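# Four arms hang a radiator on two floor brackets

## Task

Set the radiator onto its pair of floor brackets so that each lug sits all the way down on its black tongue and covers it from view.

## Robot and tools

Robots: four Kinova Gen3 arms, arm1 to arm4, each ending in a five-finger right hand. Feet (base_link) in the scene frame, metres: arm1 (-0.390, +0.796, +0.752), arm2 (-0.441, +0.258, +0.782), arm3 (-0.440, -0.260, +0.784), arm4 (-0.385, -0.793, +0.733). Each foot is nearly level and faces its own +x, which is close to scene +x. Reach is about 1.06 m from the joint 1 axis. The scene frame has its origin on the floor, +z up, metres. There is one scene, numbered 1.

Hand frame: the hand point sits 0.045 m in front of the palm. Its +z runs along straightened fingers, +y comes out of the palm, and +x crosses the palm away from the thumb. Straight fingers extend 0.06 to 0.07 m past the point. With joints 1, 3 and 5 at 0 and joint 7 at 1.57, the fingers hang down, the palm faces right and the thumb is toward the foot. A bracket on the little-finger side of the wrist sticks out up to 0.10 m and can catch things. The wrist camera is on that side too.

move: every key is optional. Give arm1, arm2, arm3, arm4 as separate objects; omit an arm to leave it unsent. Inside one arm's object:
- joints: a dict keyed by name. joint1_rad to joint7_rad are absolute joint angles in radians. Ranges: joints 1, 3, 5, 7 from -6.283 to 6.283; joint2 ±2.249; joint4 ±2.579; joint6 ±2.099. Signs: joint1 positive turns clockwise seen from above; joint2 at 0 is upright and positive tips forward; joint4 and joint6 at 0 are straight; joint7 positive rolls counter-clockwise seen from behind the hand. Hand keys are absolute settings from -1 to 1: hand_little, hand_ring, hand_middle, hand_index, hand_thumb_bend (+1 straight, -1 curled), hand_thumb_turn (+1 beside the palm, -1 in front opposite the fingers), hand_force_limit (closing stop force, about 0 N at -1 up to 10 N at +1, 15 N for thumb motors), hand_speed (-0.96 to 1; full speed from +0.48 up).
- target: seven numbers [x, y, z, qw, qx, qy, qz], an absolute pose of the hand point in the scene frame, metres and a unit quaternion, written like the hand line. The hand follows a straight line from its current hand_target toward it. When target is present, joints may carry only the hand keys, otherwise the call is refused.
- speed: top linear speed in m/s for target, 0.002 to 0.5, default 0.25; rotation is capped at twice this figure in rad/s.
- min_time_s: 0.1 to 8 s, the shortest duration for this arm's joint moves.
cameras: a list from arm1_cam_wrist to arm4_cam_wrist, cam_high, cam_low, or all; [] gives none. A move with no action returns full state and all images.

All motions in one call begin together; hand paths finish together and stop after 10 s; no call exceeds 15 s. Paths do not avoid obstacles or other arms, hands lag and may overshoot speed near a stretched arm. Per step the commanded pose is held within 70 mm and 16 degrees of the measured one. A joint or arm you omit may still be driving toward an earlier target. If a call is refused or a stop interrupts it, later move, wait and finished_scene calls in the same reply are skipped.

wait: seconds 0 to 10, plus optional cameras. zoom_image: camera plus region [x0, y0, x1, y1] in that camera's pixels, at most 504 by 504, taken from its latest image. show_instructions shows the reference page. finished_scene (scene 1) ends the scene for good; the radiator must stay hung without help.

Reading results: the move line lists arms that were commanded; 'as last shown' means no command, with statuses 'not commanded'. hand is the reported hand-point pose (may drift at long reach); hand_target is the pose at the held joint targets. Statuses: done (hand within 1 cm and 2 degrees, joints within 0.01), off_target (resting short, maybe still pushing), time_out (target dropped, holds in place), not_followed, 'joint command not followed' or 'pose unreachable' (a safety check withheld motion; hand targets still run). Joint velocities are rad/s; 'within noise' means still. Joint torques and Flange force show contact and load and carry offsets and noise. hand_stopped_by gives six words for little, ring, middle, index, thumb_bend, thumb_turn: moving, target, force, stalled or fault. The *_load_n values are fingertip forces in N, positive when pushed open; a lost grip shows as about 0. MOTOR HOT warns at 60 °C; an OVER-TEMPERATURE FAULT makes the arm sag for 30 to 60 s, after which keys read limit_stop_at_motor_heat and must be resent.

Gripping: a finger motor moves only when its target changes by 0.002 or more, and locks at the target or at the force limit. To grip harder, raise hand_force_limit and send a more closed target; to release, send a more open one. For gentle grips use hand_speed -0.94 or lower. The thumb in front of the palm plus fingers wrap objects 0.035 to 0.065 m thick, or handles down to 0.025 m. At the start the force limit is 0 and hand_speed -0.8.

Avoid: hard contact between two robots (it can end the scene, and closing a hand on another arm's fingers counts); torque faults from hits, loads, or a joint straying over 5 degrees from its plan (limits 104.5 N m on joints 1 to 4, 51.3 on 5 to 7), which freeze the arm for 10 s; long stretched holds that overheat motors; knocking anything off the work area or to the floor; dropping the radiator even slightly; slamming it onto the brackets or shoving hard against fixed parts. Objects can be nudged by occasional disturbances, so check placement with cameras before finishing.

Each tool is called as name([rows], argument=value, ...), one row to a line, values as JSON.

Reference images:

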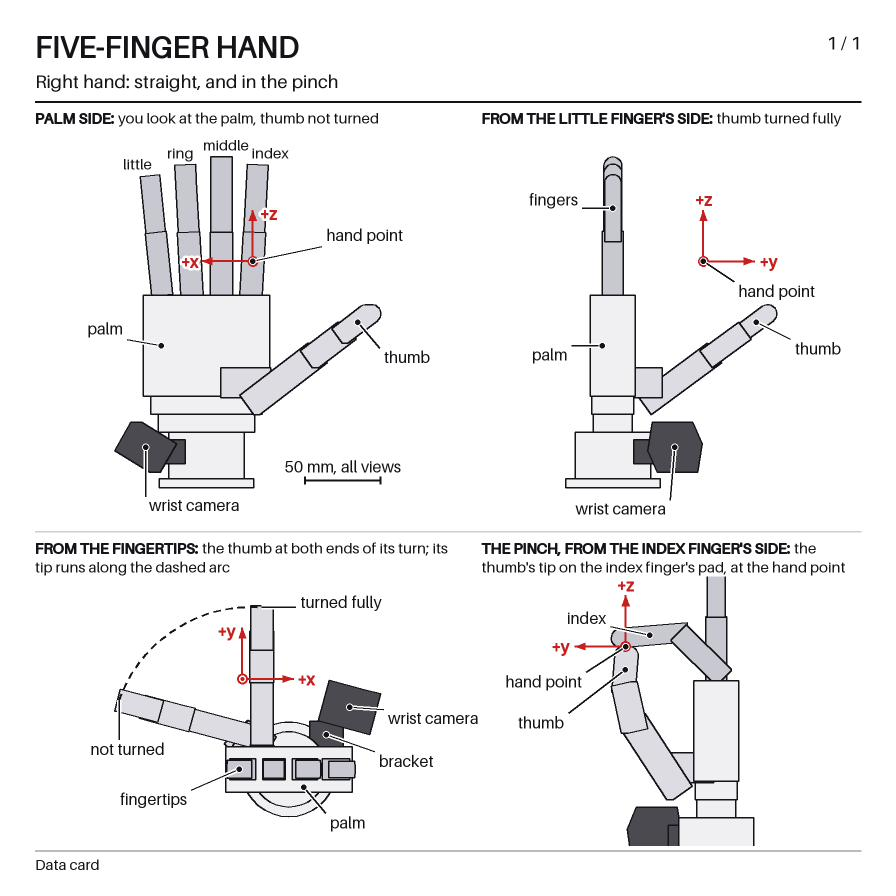

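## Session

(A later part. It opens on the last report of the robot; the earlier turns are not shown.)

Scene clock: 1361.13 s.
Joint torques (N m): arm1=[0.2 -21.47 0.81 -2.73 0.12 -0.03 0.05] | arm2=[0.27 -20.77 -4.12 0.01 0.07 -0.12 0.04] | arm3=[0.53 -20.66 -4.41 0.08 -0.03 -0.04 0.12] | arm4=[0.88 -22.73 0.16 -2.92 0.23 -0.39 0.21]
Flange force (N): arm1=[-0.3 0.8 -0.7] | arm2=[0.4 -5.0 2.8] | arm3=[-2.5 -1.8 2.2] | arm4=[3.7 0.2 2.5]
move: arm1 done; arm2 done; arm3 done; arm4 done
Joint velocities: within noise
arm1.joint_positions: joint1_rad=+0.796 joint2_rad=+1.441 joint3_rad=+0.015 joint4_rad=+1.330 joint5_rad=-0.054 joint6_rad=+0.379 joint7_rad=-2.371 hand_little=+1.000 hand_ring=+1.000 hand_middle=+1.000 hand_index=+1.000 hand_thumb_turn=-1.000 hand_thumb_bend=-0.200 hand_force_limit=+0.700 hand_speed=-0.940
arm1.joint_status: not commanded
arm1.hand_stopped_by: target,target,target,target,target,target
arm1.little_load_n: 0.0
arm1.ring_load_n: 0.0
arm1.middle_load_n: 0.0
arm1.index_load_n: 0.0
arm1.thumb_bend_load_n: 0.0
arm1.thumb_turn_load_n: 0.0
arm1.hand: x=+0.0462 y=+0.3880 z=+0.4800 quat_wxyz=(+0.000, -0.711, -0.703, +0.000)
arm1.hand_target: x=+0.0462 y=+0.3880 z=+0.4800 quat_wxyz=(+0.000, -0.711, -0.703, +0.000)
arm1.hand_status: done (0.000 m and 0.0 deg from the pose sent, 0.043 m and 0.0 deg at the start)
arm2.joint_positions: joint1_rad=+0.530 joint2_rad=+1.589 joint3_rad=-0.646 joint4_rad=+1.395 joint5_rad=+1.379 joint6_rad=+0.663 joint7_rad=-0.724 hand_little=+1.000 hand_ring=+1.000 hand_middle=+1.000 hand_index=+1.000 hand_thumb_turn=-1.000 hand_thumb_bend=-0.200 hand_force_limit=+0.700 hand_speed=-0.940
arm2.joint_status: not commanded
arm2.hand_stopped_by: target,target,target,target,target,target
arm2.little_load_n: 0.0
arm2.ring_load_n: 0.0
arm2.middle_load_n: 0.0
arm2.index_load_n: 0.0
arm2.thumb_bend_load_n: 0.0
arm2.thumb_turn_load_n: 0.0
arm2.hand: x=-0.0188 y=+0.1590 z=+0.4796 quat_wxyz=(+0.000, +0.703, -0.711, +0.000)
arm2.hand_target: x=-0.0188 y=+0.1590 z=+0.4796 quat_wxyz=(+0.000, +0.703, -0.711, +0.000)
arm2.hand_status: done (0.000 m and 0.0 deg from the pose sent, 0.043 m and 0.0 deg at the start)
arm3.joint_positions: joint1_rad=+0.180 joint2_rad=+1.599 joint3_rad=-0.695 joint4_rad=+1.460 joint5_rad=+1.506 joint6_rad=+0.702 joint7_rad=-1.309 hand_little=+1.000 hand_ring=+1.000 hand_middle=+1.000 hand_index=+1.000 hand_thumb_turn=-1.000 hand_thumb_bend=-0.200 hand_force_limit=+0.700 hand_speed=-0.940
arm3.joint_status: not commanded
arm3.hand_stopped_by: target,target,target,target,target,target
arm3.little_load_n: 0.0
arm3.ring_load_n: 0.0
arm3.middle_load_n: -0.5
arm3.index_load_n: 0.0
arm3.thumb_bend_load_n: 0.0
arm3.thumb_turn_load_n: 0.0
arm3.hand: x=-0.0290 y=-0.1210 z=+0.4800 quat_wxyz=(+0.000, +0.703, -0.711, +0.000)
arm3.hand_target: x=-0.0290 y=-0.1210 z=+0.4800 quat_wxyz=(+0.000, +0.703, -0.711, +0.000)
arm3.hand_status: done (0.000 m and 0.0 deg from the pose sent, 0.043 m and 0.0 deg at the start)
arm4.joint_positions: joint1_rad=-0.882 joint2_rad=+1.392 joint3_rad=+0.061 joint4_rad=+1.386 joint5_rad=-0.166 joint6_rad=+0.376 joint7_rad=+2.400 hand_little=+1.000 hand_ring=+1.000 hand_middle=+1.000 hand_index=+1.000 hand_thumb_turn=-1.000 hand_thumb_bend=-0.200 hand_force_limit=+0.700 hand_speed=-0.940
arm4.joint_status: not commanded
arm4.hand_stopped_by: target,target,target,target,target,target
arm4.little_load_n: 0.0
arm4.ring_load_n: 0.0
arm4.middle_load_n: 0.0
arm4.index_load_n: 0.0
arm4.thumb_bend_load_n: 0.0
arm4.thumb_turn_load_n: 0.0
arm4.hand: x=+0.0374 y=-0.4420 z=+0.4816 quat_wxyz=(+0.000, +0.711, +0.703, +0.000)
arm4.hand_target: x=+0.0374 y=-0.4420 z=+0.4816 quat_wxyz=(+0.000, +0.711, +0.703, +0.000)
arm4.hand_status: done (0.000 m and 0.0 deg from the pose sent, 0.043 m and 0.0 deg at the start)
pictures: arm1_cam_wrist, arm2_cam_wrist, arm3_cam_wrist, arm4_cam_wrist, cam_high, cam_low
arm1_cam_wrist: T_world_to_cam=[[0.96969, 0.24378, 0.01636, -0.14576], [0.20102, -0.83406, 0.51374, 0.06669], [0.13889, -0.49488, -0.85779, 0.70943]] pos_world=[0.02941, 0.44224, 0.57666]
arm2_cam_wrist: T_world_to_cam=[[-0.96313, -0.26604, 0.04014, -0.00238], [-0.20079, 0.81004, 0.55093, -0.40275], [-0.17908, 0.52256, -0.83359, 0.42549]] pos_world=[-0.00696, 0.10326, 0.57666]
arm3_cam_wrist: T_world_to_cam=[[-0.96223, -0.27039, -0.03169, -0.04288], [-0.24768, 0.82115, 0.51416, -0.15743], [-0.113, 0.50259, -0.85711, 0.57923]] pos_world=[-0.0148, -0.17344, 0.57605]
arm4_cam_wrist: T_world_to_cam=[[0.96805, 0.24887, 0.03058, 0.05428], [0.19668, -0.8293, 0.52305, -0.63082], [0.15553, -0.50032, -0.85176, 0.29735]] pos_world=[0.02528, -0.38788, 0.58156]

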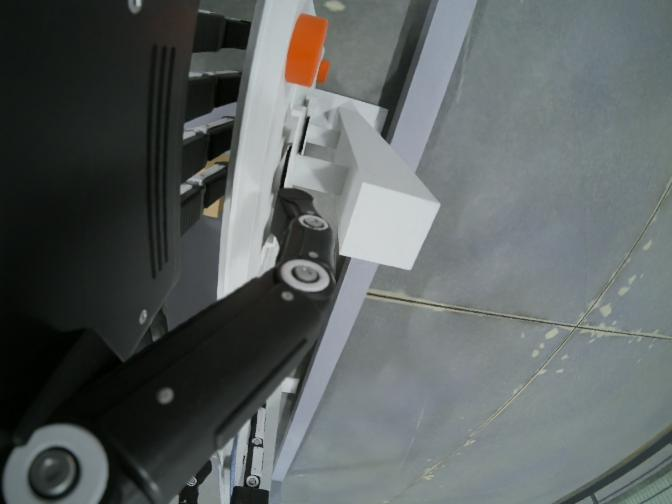

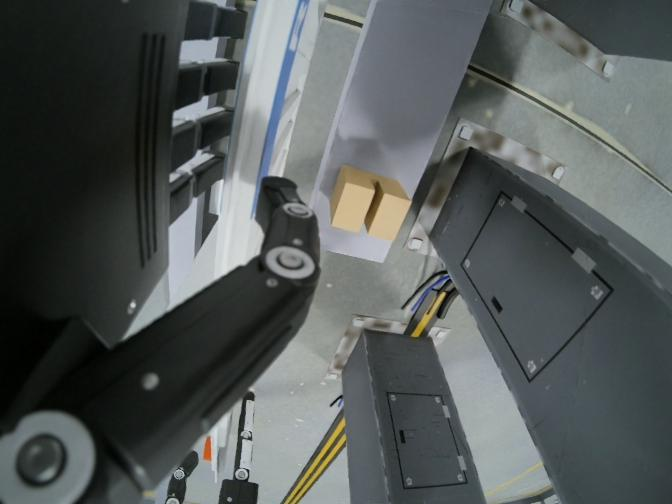

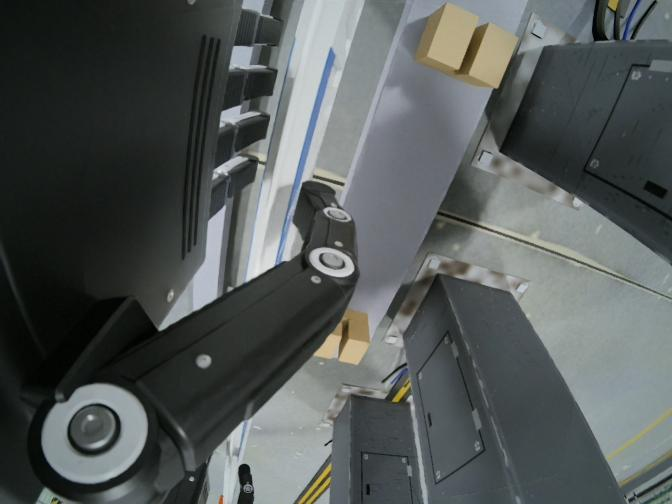

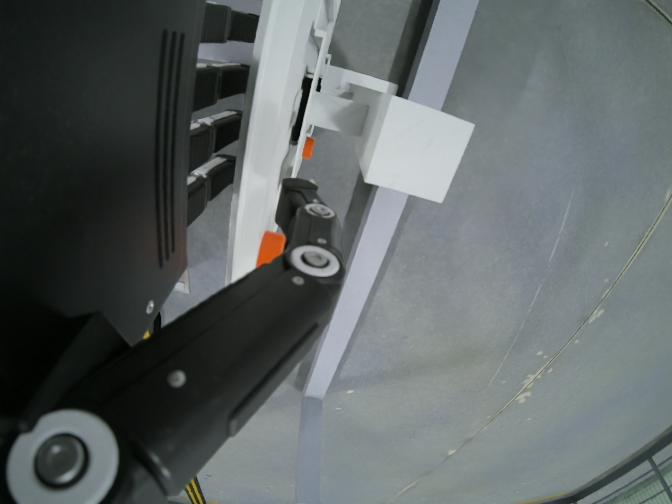

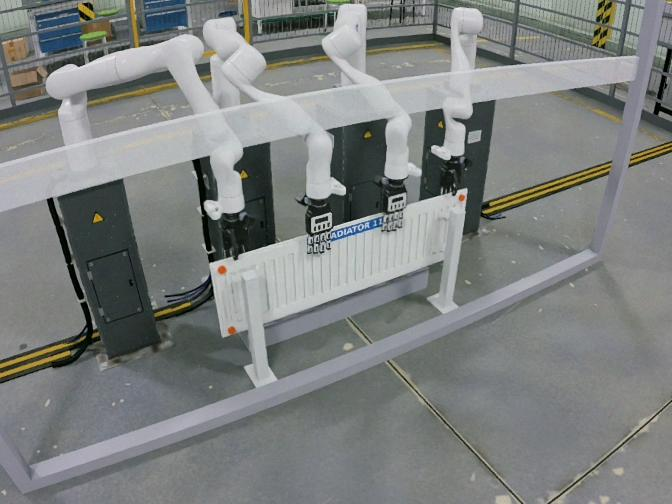

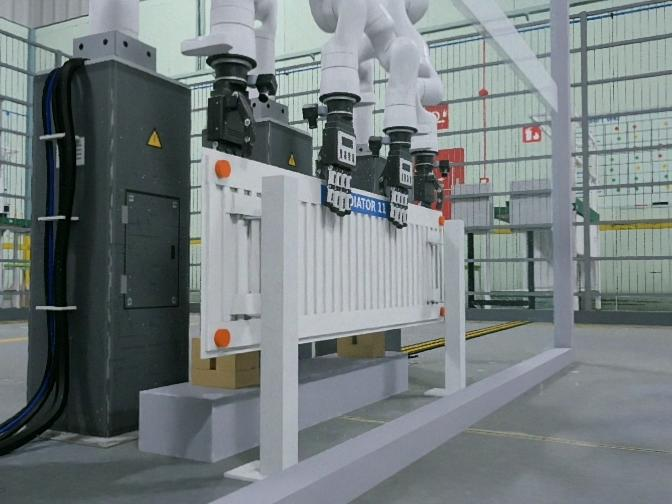

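move(arm1={"target": [0.0420, 0.388, 0.6200, 0, 0.7115, 0.7028, 0], "speed": 0.1}, arm2={"target": [-0.0188, 0.159, 0.6200, 0, 0.7028, -0.7115, 0], "speed": 0.1}, arm3={"target": [-0.0290, -0.121, 0.6200, 0, 0.7028, -0.7115, 0], "speed": 0.1}, arm4={"target": [0.0350, -0.442, 0.6200, 0, 0.7115, 0.7028, 0], "speed": 0.1}, cameras=["all"])

zoom_image(camera="cam_low", region=[410, 210, 470, 320])

zoom_image(camera="arm1_cam_wrist", region=[260, 80, 350, 200])

zoom_image(camera="arm4_cam_wrist", region=[270, 50, 360, 170])

Scene clock: 1371.70 s.
Joint torques (N m): arm1=[0.15 -20.72 0.83 -3.62 0.13 -0.05 0.05] | arm2=[0.29 -20.23 -4.73 -0.89 0.06 -0.11 0.04] | arm3=[0.54 -20.17 -5.01 -1 -0.04 -0.01 0.09] | arm4=[0.79 -21.88 0.26 -3.96 0.27 -0.44 0.13]
Flange force (N): arm1=[-0.3 0.6 -0.8] | arm2=[0.4 -5.0 1.5] | arm3=[-2.3 -1.8 1.6] | arm4=[3.5 0.4 1.7]
move: arm1 done; arm2 done; arm3 done; arm4 done
Joint velocities: within noise
arm1.joint_positions: joint1_rad=+0.799 joint2_rad=+1.132 joint3_rad=+0.021 joint4_rad=+1.518 joint5_rad=-0.050 joint6_rad=+0.499 joint7_rad=-2.367 hand_little=+1.000 hand_ring=+1.000 hand_middle=+1.000 hand_index=+1.000 hand_thumb_turn=-1.000 hand_thumb_bend=-0.200 hand_force_limit=+0.700 hand_speed=-0.940
arm1.joint_status: not commanded
arm1.hand_stopped_by: target,target,target,target,target,target
arm1.little_load_n: 0.0
arm1.ring_load_n: 0.0
arm1.middle_load_n: 0.0
arm1.index_load_n: 0.0
arm1.thumb_bend_load_n: 0.0
arm1.thumb_turn_load_n: 0.0
arm1.hand: x=+0.0420 y=+0.3880 z=+0.6200 quat_wxyz=(+0.000, -0.711, -0.703, +0.000)
arm1.hand_target: x=+0.0420 y=+0.3880 z=+0.6200 quat_wxyz=(+0.000, -0.711, -0.703, +0.000)
arm1.hand_status: done (0.000 m and 0.0 deg from the pose sent, 0.140 m and 0.0 deg at the start)
arm2.joint_positions: joint1_rad=+0.595 joint2_rad=+1.311 joint3_rad=-0.759 joint4_rad=+1.600 joint5_rad=+1.237 joint6_rad=+0.785 joint7_rad=-0.696 hand_little=+1.000 hand_ring=+1.000 hand_middle=+1.000 hand_index=+1.000 hand_thumb_turn=-1.000 hand_thumb_bend=-0.200 hand_force_limit=+0.700 hand_speed=-0.940
arm2.joint_status: not commanded
arm2.hand_stopped_by: target,target,target,target,target,target
arm2.little_load_n: 0.0
arm2.ring_load_n: 0.0
arm2.middle_load_n: 0.0
arm2.index_load_n: 0.0
arm2.thumb_bend_load_n: 0.0
arm2.thumb_turn_load_n: 0.0
arm2.hand: x=-0.0188 y=+0.1590 z=+0.6200 quat_wxyz=(+0.000, +0.703, -0.711, +0.000)
arm2.hand_target: x=-0.0188 y=+0.1590 z=+0.6200 quat_wxyz=(+0.000, +0.703, -0.711, +0.000)
arm2.hand_status: done (0.000 m and 0.0 deg from the pose sent, 0.140 m and 0.0 deg at the start)
arm3.joint_positions: joint1_rad=+0.243 joint2_rad=+1.322 joint3_rad=-0.814 joint4_rad=+1.665 joint5_rad=+1.340 joint6_rad=+0.820 joint7_rad=-1.277 hand_little=+1.000 hand_ring=+1.000 hand_middle=+1.000 hand_index=+1.000 hand_thumb_turn=-1.000 hand_thumb_bend=-0.200 hand_force_limit=+0.700 hand_speed=-0.940
arm3.joint_status: not commanded
arm3.hand_stopped_by: target,target,target,target,target,target
arm3.little_load_n: 0.0
arm3.ring_load_n: 0.0
arm3.middle_load_n: 0.0
arm3.index_load_n: 0.0
arm3.thumb_bend_load_n: 0.0
arm3.thumb_turn_load_n: 0.0
arm3.hand: x=-0.0290 y=-0.1210 z=+0.6200 quat_wxyz=(+0.000, +0.703, -0.711, +0.000)
arm3.hand_target: x=-0.0290 y=-0.1210 z=+0.6200 quat_wxyz=(+0.000, +0.703, -0.711, +0.000)
arm3.hand_status: done (0.000 m and 0.0 deg from the pose sent, 0.140 m and 0.0 deg at the start)
arm4.joint_positions: joint1_rad=-0.901 joint2_rad=+1.092 joint3_rad=+0.086 joint4_rad=+1.546 joint5_rad=-0.156 joint6_rad=+0.518 joint7_rad=+2.392 hand_little=+1.000 hand_ring=+1.000 hand_middle=+1.000 hand_index=+1.000 hand_thumb_turn=-1.000 hand_thumb_bend=-0.200 hand_force_limit=+0.700 hand_speed=-0.940
arm4.joint_status: not commanded
arm4.hand_stopped_by: target,target,target,target,target,target
arm4.little_load_n: 0.0
arm4.ring_load_n: 0.0
arm4.middle_load_n: 0.0
arm4.index_load_n: 0.0
arm4.thumb_bend_load_n: 0.0
arm4.thumb_turn_load_n: 0.0
arm4.hand: x=+0.0350 y=-0.4420 z=+0.6200 quat_wxyz=(+0.000, +0.711, +0.703, +0.000)
arm4.hand_target: x=+0.0350 y=-0.4420 z=+0.6200 quat_wxyz=(+0.000, +0.711, +0.703, +0.000)
arm4.hand_status: done (0.000 m and 0.0 deg from the pose sent, 0.138 m and 0.0 deg at the start)
pictures: arm1_cam_wrist, arm2_cam_wrist, arm3_cam_wrist, arm4_cam_wrist, cam_high, cam_low
arm1_cam_wrist: T_world_to_cam=[[0.96967, 0.24386, 0.01631, -0.14398], [0.20111, -0.83404, 0.51374, -0.0044], [0.13889, -0.49488, -0.85779, 0.8301]] pos_world=[0.02521, 0.44224, 0.71666]
arm2_cam_wrist: T_world_to_cam=[[-0.96314, -0.26599, 0.04006, -0.00797], [-0.20079, 0.81005, 0.55091, -0.48009], [-0.17899, 0.52257, -0.8336, 0.54253]] pos_world=[-0.00696, 0.10326, 0.71706]
arm3_cam_wrist: T_world_to_cam=[[-0.96223, -0.27039, -0.03169, -0.03844], [-0.24768, 0.82115, 0.51416, -0.22941], [-0.113, 0.50259, -0.85711, 0.69923]] pos_world=[-0.0148, -0.17344, 0.71605]
arm4_cam_wrist: T_world_to_cam=[[0.96809, 0.24873, 0.03053, 0.05235], [0.19658, -0.82929, 0.5231, -0.70277], [0.15543, -0.50041, -0.85172, 0.41555]] pos_world=[0.02288, -0.38788, 0.71996]

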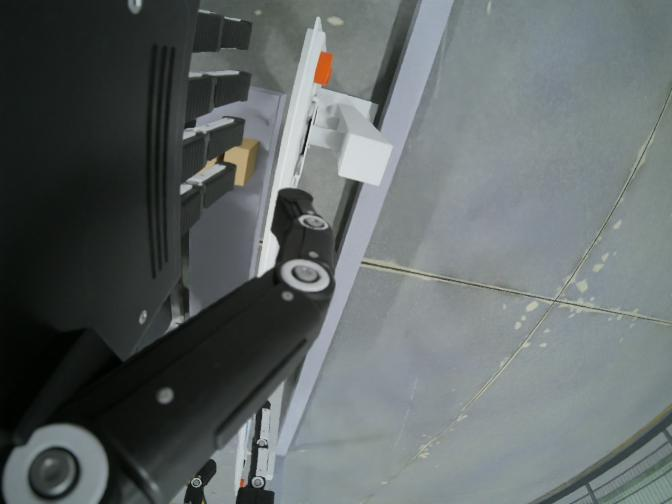

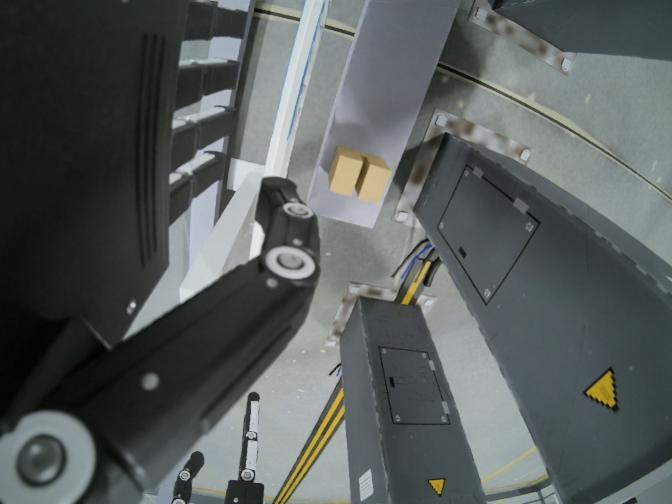

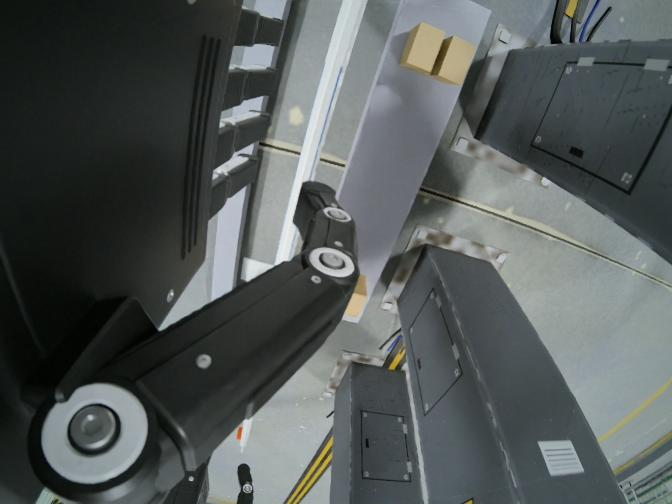

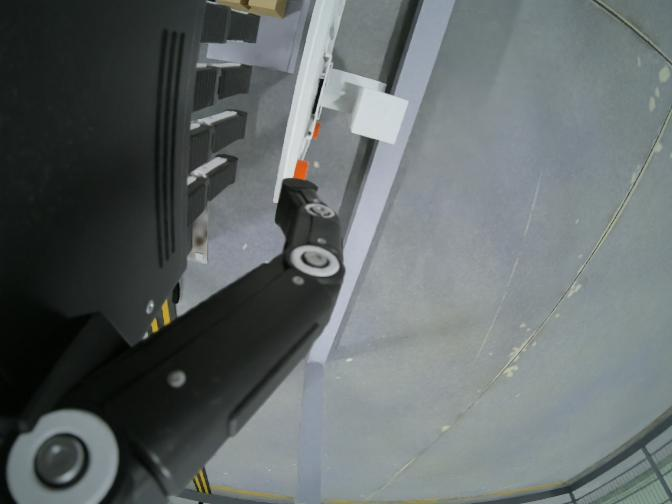

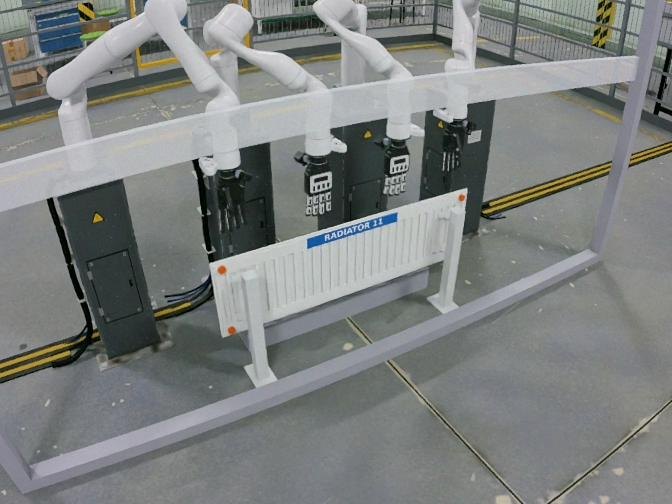

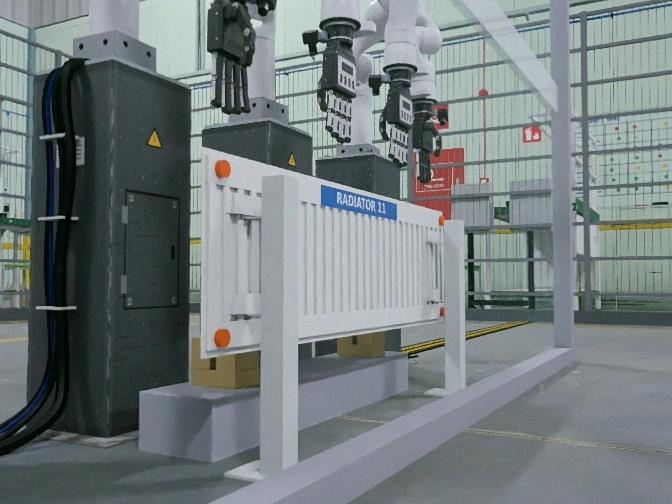

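Scaled by 4.582.

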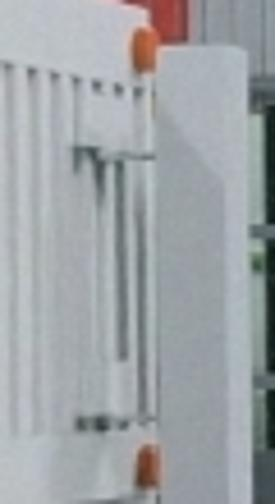

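Scaled by 4.200 from the camera's image (finer frame: 960x720).

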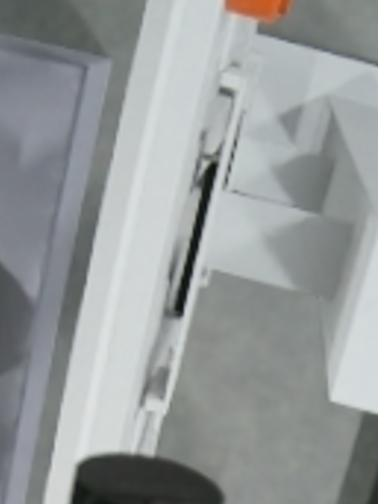

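Scaled by 4.200 from the camera's image (finer frame: 960x720).

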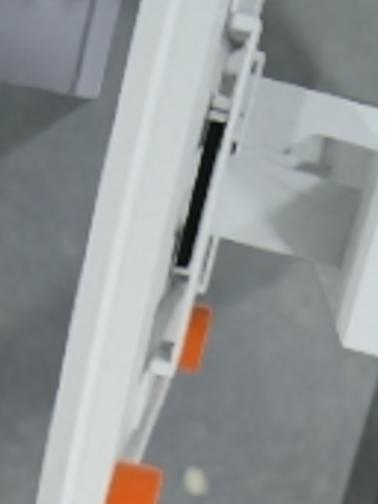

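finished_scene()

The scene is finished: the task was done.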